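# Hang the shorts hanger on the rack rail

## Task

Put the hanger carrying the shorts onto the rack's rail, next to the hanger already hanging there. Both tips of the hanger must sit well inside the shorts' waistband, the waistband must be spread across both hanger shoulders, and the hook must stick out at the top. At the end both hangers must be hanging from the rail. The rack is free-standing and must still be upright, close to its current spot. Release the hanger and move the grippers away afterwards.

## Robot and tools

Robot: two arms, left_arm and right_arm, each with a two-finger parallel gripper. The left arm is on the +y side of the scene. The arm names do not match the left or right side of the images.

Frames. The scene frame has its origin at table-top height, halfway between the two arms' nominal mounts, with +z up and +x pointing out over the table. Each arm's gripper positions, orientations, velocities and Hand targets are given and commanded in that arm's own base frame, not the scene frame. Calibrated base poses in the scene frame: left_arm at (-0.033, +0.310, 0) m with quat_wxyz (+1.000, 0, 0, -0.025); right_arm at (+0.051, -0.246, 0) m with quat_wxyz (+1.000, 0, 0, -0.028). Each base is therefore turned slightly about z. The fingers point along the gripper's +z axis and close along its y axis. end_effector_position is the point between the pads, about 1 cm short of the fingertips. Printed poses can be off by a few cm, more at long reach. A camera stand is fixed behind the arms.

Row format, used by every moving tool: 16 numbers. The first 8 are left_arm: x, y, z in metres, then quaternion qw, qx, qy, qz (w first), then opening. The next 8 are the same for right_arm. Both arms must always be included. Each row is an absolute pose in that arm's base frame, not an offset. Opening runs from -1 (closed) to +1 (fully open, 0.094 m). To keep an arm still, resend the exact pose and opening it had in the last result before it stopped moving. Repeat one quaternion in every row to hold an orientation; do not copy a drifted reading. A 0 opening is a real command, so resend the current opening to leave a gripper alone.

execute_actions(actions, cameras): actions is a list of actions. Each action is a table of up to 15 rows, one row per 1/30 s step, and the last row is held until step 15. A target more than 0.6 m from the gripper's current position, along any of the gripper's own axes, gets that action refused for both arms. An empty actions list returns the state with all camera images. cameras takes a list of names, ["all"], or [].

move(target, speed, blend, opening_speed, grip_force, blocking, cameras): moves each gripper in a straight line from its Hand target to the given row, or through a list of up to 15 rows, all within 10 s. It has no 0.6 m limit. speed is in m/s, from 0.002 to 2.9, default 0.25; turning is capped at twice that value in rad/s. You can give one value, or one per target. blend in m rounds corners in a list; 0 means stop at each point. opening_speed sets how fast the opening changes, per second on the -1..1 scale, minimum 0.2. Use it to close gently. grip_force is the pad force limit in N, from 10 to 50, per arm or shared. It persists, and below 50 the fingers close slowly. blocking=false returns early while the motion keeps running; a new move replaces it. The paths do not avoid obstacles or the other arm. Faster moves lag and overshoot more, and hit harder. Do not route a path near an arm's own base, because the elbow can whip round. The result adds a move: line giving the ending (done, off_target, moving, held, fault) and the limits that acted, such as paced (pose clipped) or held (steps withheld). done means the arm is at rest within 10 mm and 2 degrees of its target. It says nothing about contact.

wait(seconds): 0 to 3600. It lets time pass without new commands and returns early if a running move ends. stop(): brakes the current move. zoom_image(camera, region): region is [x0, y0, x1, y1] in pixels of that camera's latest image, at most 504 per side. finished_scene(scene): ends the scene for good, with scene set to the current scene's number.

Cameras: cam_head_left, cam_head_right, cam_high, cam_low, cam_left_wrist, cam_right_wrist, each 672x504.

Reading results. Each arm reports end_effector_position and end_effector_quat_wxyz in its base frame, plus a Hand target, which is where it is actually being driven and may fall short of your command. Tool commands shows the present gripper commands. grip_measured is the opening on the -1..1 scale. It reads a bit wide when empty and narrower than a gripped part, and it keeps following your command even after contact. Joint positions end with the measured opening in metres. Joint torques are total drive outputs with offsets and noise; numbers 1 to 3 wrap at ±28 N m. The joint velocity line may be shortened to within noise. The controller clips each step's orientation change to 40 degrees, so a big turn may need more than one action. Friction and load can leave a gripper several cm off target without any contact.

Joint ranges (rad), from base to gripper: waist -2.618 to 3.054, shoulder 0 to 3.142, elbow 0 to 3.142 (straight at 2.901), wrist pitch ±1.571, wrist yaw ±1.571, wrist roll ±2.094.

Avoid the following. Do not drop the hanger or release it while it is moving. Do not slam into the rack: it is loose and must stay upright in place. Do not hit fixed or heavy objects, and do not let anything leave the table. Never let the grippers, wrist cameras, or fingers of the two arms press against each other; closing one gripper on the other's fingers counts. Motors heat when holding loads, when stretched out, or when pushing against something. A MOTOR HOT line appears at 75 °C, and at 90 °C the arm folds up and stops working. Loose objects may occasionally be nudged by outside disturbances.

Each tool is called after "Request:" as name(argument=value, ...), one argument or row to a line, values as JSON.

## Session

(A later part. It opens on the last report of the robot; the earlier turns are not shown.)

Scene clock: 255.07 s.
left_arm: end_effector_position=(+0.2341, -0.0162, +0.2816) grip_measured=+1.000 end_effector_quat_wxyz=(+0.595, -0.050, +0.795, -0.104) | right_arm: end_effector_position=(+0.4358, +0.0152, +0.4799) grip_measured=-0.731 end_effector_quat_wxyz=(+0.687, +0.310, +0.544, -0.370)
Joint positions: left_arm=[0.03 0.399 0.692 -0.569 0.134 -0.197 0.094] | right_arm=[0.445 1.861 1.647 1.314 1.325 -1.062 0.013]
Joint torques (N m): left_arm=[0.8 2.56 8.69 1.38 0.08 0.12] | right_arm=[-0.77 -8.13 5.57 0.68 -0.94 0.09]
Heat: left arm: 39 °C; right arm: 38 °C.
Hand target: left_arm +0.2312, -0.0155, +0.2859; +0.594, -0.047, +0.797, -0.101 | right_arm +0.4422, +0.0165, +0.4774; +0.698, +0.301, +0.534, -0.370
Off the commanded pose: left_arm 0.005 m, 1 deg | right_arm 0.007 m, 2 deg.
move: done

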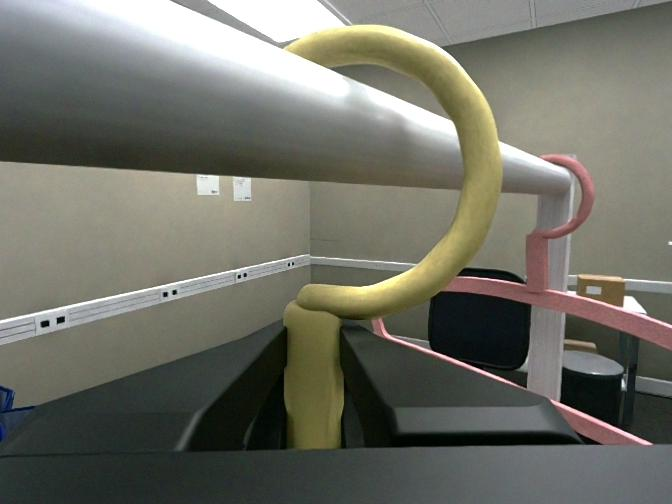

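Request:
move(
  target=[
    [0.2312,-0.0155,0.2859,0.594,-0.047,0.797,-0.101,1.0,0.4425,0.0165,0.4745,0.6986,0.3012,0.5330,-0.3703,-0.9],
  ],
  speed=0.03,
  cameras=["cam_right_wrist"],
)

Request:
zoom_image(
  camera="cam_right_wrist",
  region=[220, 0, 540, 260],
)

Scene clock: 255.93 s.
left_arm: end_effector_position=(+0.2341, -0.0162, +0.2816) grip_measured=+1.000 end_effector_quat_wxyz=(+0.595, -0.050, +0.795, -0.104) | right_arm: end_effector_position=(+0.4362, +0.0156, +0.4780) grip_measured=-0.731 end_effector_quat_wxyz=(+0.688, +0.308, +0.543, -0.370)
Joint positions: left_arm=[0.03 0.399 0.692 -0.569 0.134 -0.197 0.094] | right_arm=[0.445 1.861 1.637 1.323 1.32 -1.062 0.013]
Joint torques (N m): left_arm=[0.88 2.51 8.58 1.37 0.11 0.12] | right_arm=[-0.88 -8.05 5.37 0.79 -0.92 0.12]
Heat: left arm: 39 °C; right arm: 38 °C.
Hand target: left_arm +0.2312, -0.0155, +0.2859; +0.594, -0.047, +0.797, -0.101 | right_arm +0.4423, +0.0164, +0.4744; +0.698, +0.301, +0.534, -0.370
Off the commanded pose: left_arm 0.005 m, 1 deg | right_arm 0.007 m, 2 deg.
move: done

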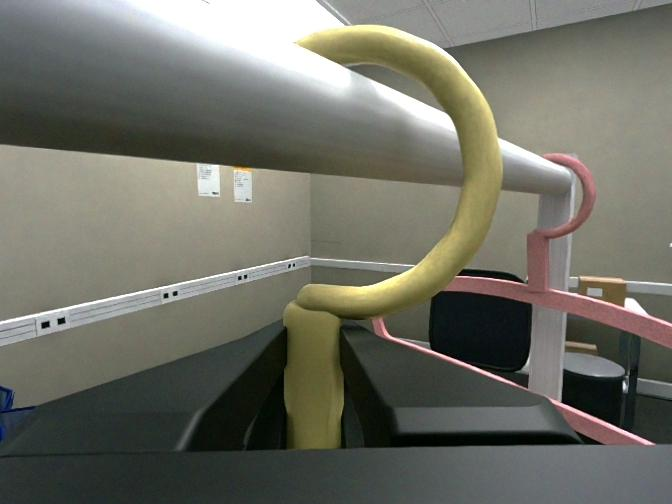

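Scaled by 1.575 from the camera's image (finer frame: 960x720).

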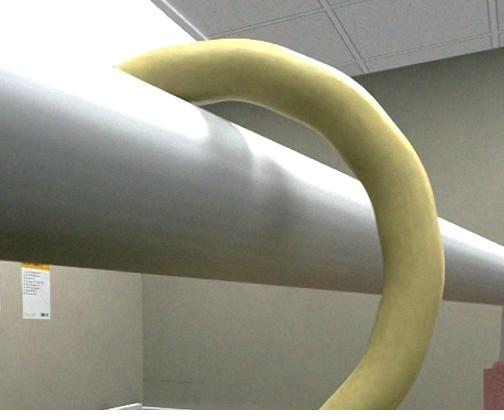

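Request:
move(
  target=[
    [0.2312,-0.0155,0.2859,0.594,-0.047,0.797,-0.101,1.0,0.4425,0.0165,0.4712,0.6986,0.3012,0.5330,-0.3703,-0.9],
  ],
  speed=0.03,
  cameras=["cam_right_wrist"],
)

Request:
zoom_image(
  camera="cam_right_wrist",
  region=[220, 0, 540, 260],
)

Scene clock: 257.03 s.
left_arm: end_effector_position=(+0.2341, -0.0162, +0.2816) grip_measured=+1.000 end_effector_quat_wxyz=(+0.595, -0.050, +0.795, -0.104) | right_arm: end_effector_position=(+0.4366, +0.0161, +0.4778) grip_measured=-0.731 end_effector_quat_wxyz=(+0.693, +0.305, +0.539, -0.369)
Joint positions: left_arm=[0.03 0.399 0.692 -0.569 0.134 -0.197 0.094] | right_arm=[0.444 1.861 1.627 1.336 1.307 -1.062 0.013]
Joint torques (N m): left_arm=[0.85 2.71 8.65 1.38 0.11 0.12] | right_arm=[-0.8 -8.06 5.07 0.79 -0.79 0.11]
Heat: left arm: 39 °C; right arm: 38 °C.
Hand target: left_arm +0.2312, -0.0155, +0.2859; +0.594, -0.047, +0.797, -0.101 | right_arm +0.4423, +0.0165, +0.4711; +0.698, +0.301, +0.534, -0.370
Off the commanded pose: left_arm 0.005 m, 1 deg | right_arm 0.009 m, 1 deg.
move: done

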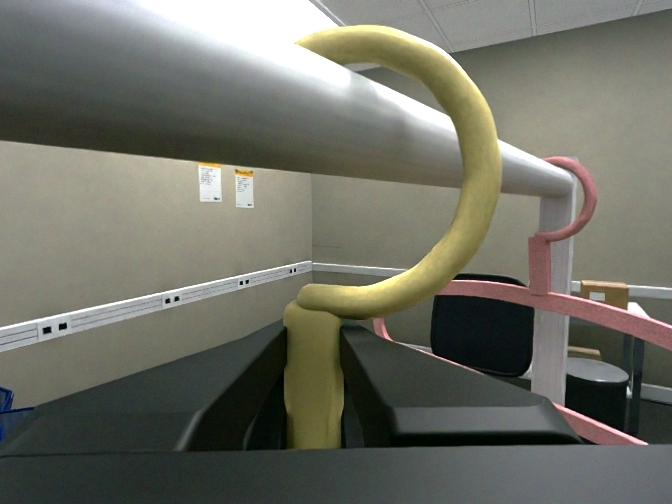

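Scaled by 1.575 from the camera's image (finer frame: 960x720).

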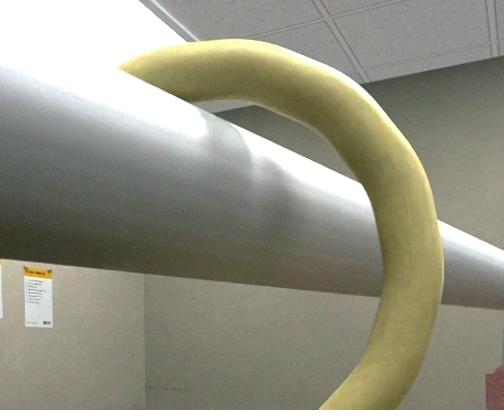

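Request:
move(
  target=[
    [0.2312,-0.0155,0.2859,0.594,-0.047,0.797,-0.101,1.0,0.4425,0.0165,0.4712,0.6986,0.3012,0.5330,-0.3703,-0.3],
  ],
  speed=0.03,
  opening_speed=0.35,
  cameras=["cam_right_wrist","cam_high","cam_low"],
)

Request:
zoom_image(
  camera="cam_right_wrist",
  region=[120, 0, 540, 340],
)

Scene clock: 259.67 s.
left_arm: end_effector_position=(+0.2341, -0.0162, +0.2816) grip_measured=+1.000 end_effector_quat_wxyz=(+0.595, -0.050, +0.795, -0.104) | right_arm: end_effector_position=(+0.4350, +0.0156, +0.4796) grip_measured=-0.302 end_effector_quat_wxyz=(+0.698, +0.310, +0.534, -0.364)
Joint positions: left_arm=[0.03 0.399 0.692 -0.569 0.134 -0.197 0.094] | right_arm=[0.444 1.861 1.627 1.355 1.302 -1.062 0.033]
Joint torques (N m): left_arm=[0.87 2.47 8.65 1.39 0.11 0.15] | right_arm=[-0.58 -7.86 5.12 0.55 -0.74 0.11]
Heat: left arm: 39 °C; right arm: 37 °C.
Hand target: left_arm +0.2312, -0.0155, +0.2859; +0.594, -0.047, +0.797, -0.101 | right_arm +0.4423, +0.0165, +0.4710; +0.698, +0.301, +0.533, -0.370
Off the commanded pose: left_arm 0.005 m, 1 deg | right_arm 0.011 m, 1 deg.
move: off_target (right_arm)
Images, in order (width x height): cam_high 672x504, cam_low 672x504, cam_right_wrist 672x504.

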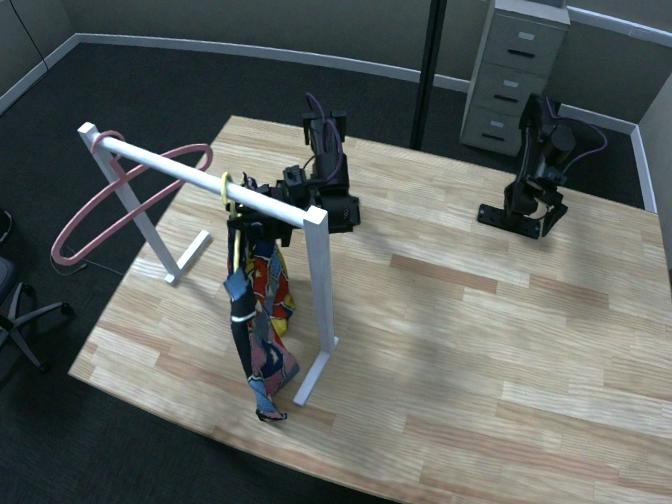

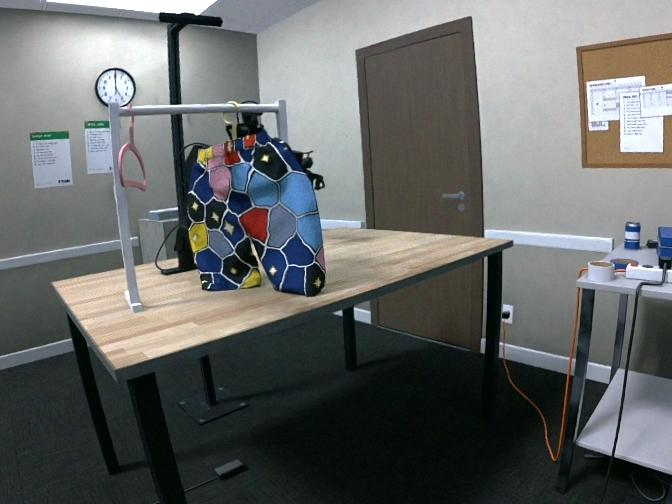

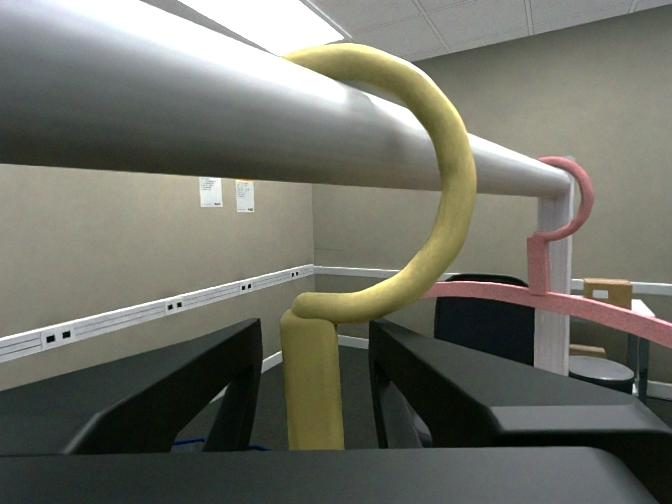

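Scaled by 1.200 from the camera's image (finer frame: 960x720).

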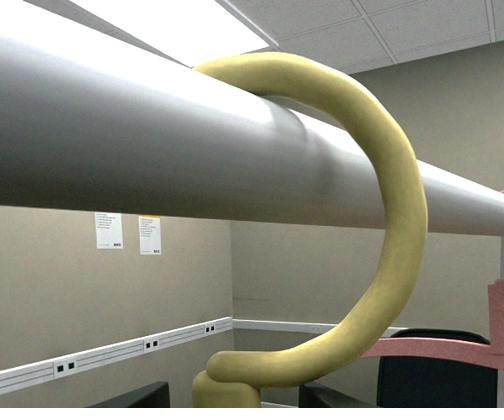

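Request:
move(
  target=[
    [0.2312,-0.0155,0.2859,0.594,-0.047,0.797,-0.101,1.0,0.4425,0.0165,0.4712,0.6986,0.3012,0.5330,-0.3703,0.0],
    [0.2312,-0.0155,0.2859,0.594,-0.047,0.797,-0.101,1.0,0.4275,0.037,0.467,0.7050,0.2918,0.5381,-0.3579,0.0],
    [0.2312,-0.0155,0.2859,0.594,-0.047,0.797,-0.101,1.0,0.413,0.057,0.463,0.7199,0.2681,0.5503,-0.3268,0.0],
  ],
  speed=[0.05,0.06,0.08],
  blend=[0,0.01,0],
  opening_speed=0.6,
  cameras=["cam_right_wrist","cam_high","cam_low","cam_head_right"],
)

Scene clock: 263.87 s.
left_arm: end_effector_position=(+0.2341, -0.0162, +0.2816) grip_measured=+1.000 end_effector_quat_wxyz=(+0.595, -0.050, +0.795, -0.104) | right_arm: end_effector_position=(+0.4205, +0.0574, +0.4547) grip_measured=-0.002 end_effector_quat_wxyz=(+0.711, +0.269, +0.556, -0.337)
Joint positions: left_arm=[0.03 0.399 0.692 -0.569 0.134 -0.197 0.094] | right_arm=[0.555 1.814 1.47 1.449 1.302 -1.083 0.047]
Joint torques (N m): left_arm=[0.79 2.69 8.62 1.38 0.1 0.11] | right_arm=[0.5 -11.52 5.04 0.41 -0.69 0.08]
Heat: left arm: 40 °C; right arm: 37 °C.
Hand target: left_arm +0.2312, -0.0155, +0.2859; +0.594, -0.047, +0.797, -0.101 | right_arm +0.4131, +0.0570, +0.4629; +0.720, +0.269, +0.550, -0.327
Off the commanded pose: left_arm 0.005 m, 1 deg | right_arm 0.011 m, 2 deg.
move: off_target (right_arm)
Images, in order (width x height): cam_head_right 672x504, cam_high 672x504, cam_low 672x504, cam_right_wrist 672x504.

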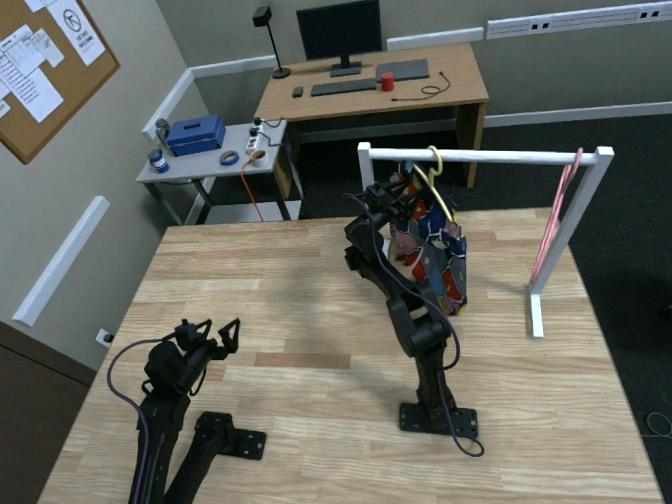

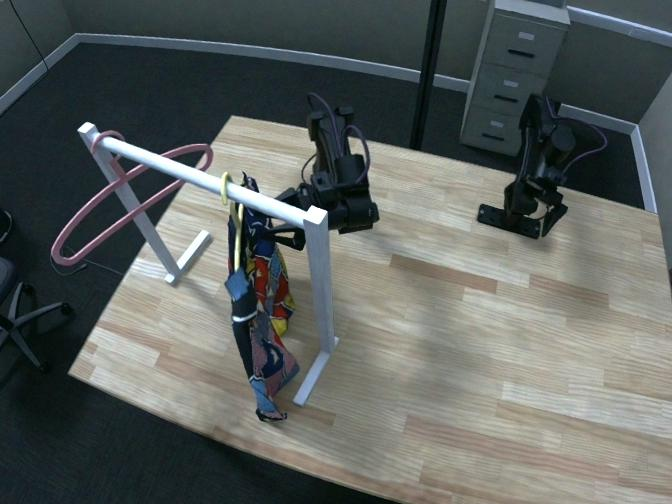

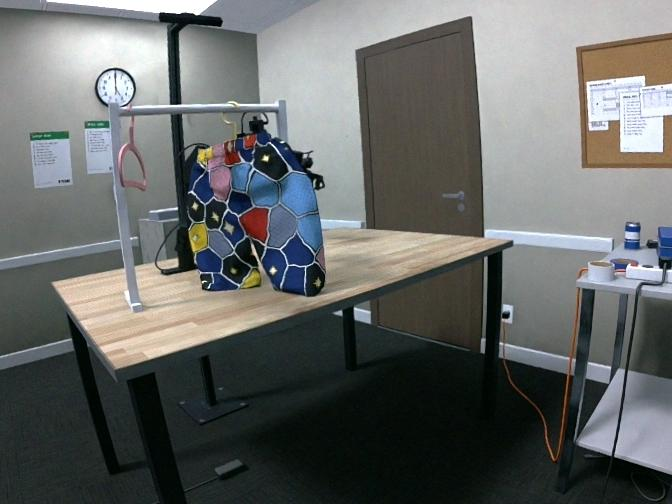

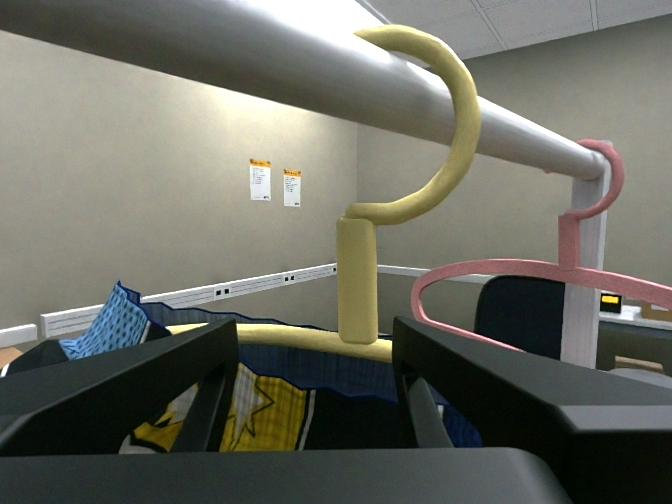

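Request:
move(
  target=[
    [0.2312,-0.0155,0.2859,0.594,-0.047,0.797,-0.101,1.0,0.37,0.10,0.45,0.7354,0.2129,0.5850,-0.2677,0.0],
    [0.2312,-0.0155,0.2859,0.594,-0.047,0.797,-0.101,1.0,0.26,0.165,0.40,0.6403,-0.0560,0.7631,0.0670,0.0],
  ],
  speed=[0.1,0.2],
  blend=[0.03,0],
  cameras=["all"],
)

Request:
zoom_image(
  camera="cam_high",
  region=[40, 100, 360, 440],
)

Request:
zoom_image(
  camera="cam_low",
  region=[90, 80, 350, 320],
)

Request:
zoom_image(
  camera="cam_head_right",
  region=[340, 120, 640, 350],
)

Request:
zoom_image(
  camera="cam_right_wrist",
  region=[180, 0, 672, 504],
)

Scene clock: 268.87 s.
left_arm: end_effector_position=(+0.2341, -0.0162, +0.2816) grip_measured=+1.000 end_effector_quat_wxyz=(+0.595, -0.050, +0.795, -0.104) | right_arm: end_effector_position=(+0.2642, +0.1676, +0.3893) grip_measured=-0.002 end_effector_quat_wxyz=(+0.637, -0.062, +0.766, +0.054)
Joint positions: left_arm=[0.03 0.399 0.692 -0.569 0.134 -0.197 0.094] | right_arm=[0.992 0.957 1.151 -0.46 0.808 0.199 0.047]
Joint torques (N m): left_arm=[0.94 2.63 8.68 1.39 0.09 0.11] | right_arm=[0.34 -2.04 9.35 1.78 0.01 0.08]
Heat: left arm: 40 °C; right arm: 37 °C.
Hand target: left_arm +0.2312, -0.0155, +0.2859; +0.594, -0.047, +0.797, -0.101 | right_arm +0.2601, +0.1648, +0.3999; +0.641, -0.056, +0.763, +0.067
Off the commanded pose: left_arm 0.005 m, 1 deg | right_arm 0.012 m, 2 deg.
move: off_target (right_arm)

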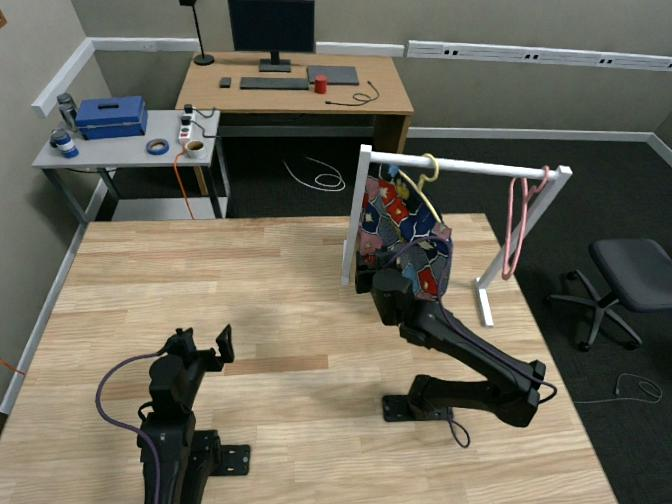

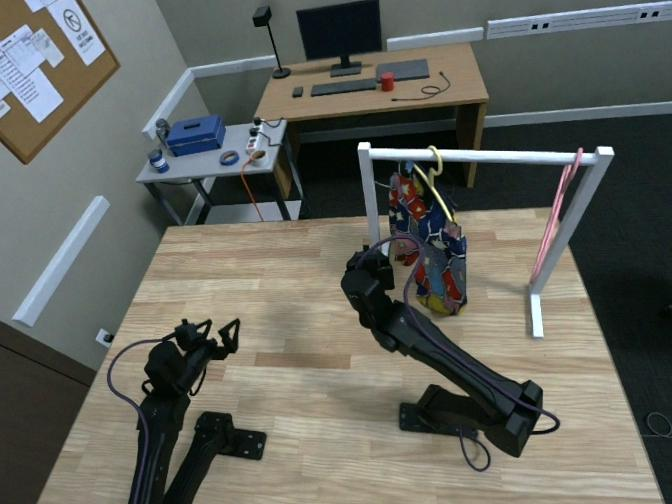

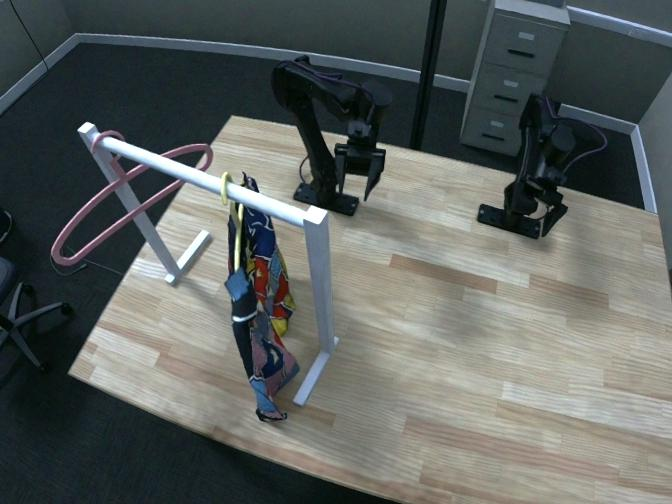

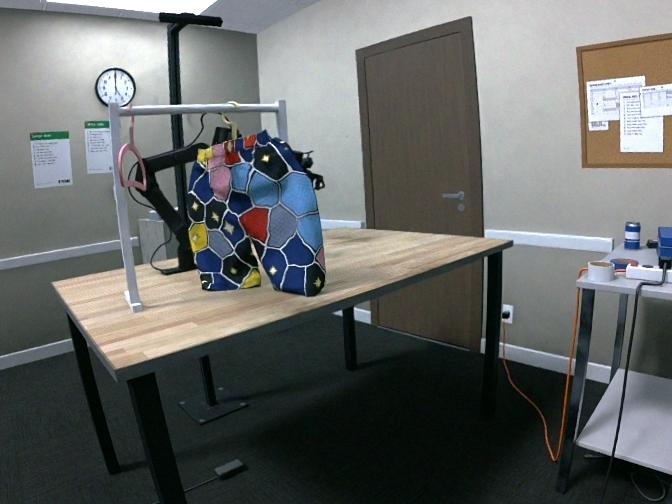

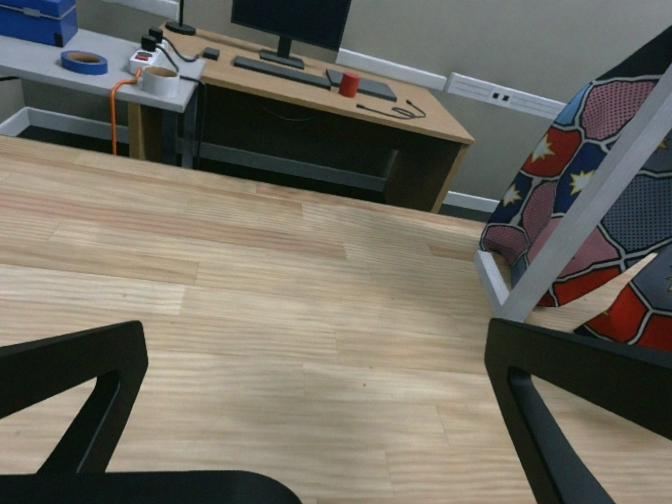

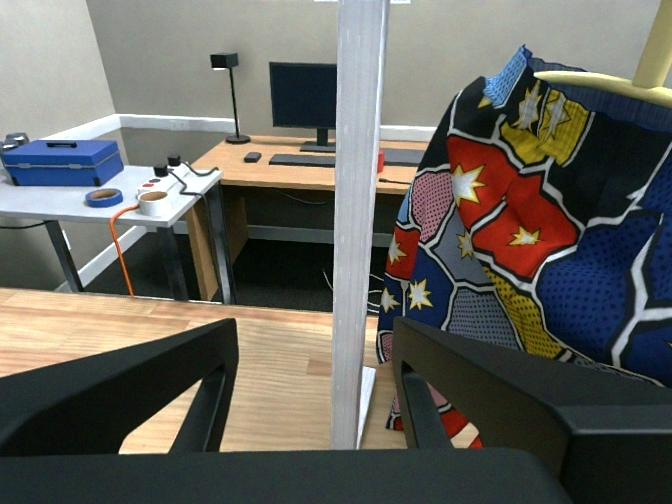

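Scaled by 1.482 from the camera's image (finer frame: 960x720).

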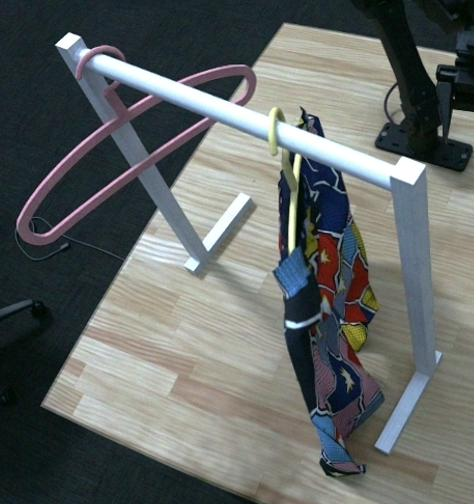

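Scaled by 1.938 from the camera's image (finer frame: 960x720).

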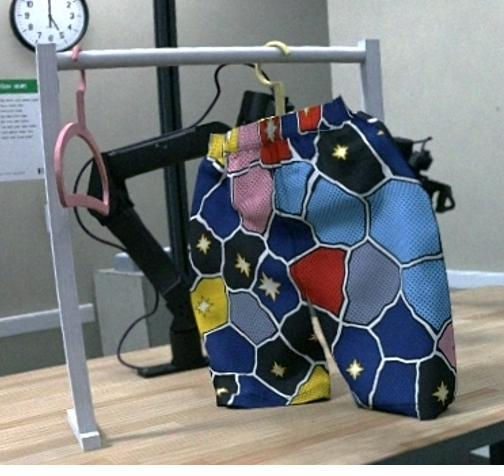

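Scaled by 1.680 from the camera's image (finer frame: 960x720).

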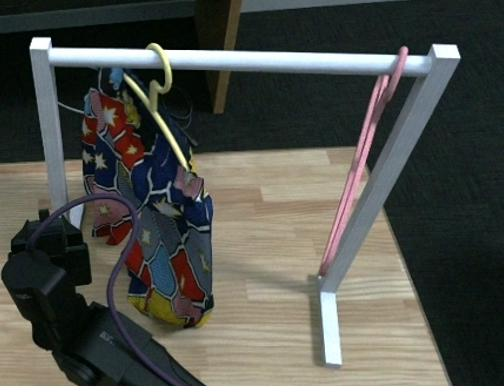

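Scaled by 1.000.

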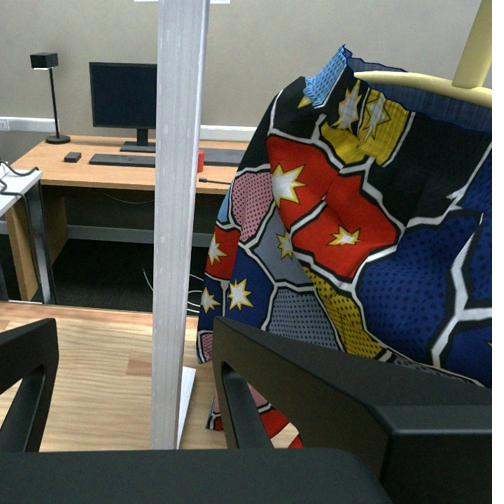

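Request:
zoom_image(
  camera="cam_high",
  region=[200, 150, 310, 320],
)

Request:
zoom_image(
  camera="cam_head_right",
  region=[380, 130, 500, 250],
)

Request:
zoom_image(
  camera="cam_head_left",
  region=[350, 140, 480, 260],
)

Request:
zoom_image(
  camera="cam_low",
  region=[180, 90, 300, 190],
)

Scaled by 2.965 from the camera's image (finer frame: 960x720).

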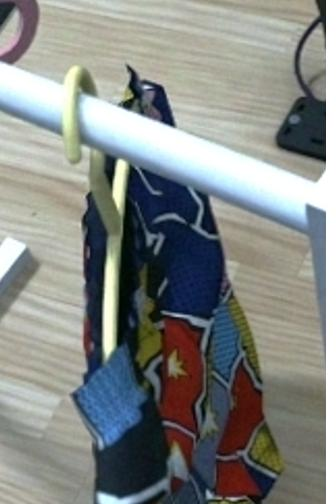

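Scaled by 4.200 from the camera's image (finer frame: 960x720).

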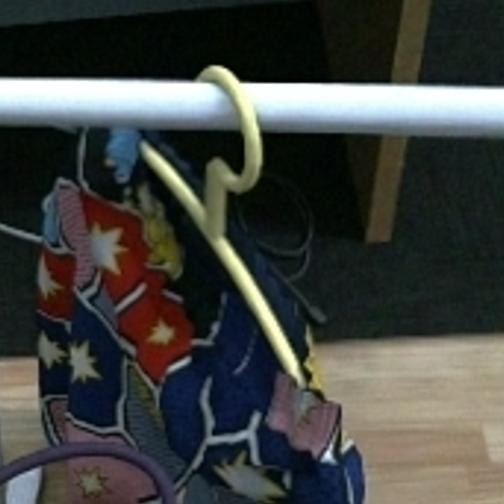

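Scaled by 3.877 from the camera's image (finer frame: 960x720).

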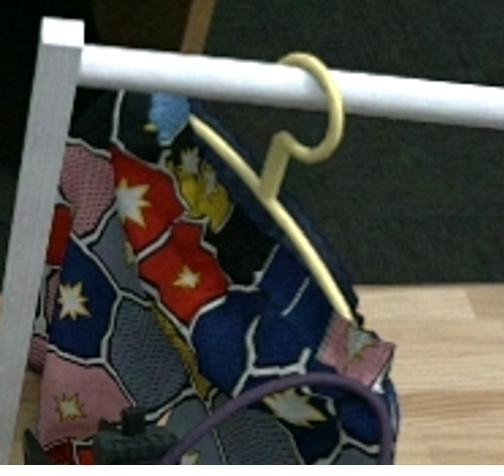

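Scaled by 4.200 from the camera's image (finer frame: 960x720).

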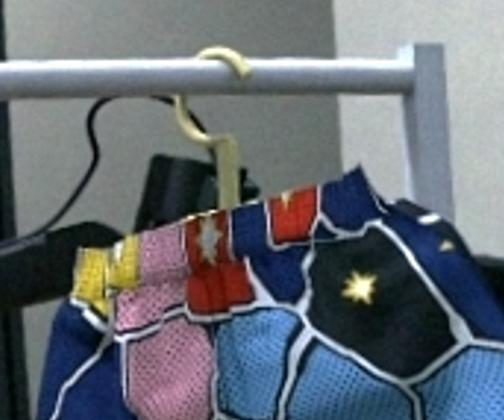

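Request:
finished_scene(
  scene=2,
)

The scene is finished: the task was done.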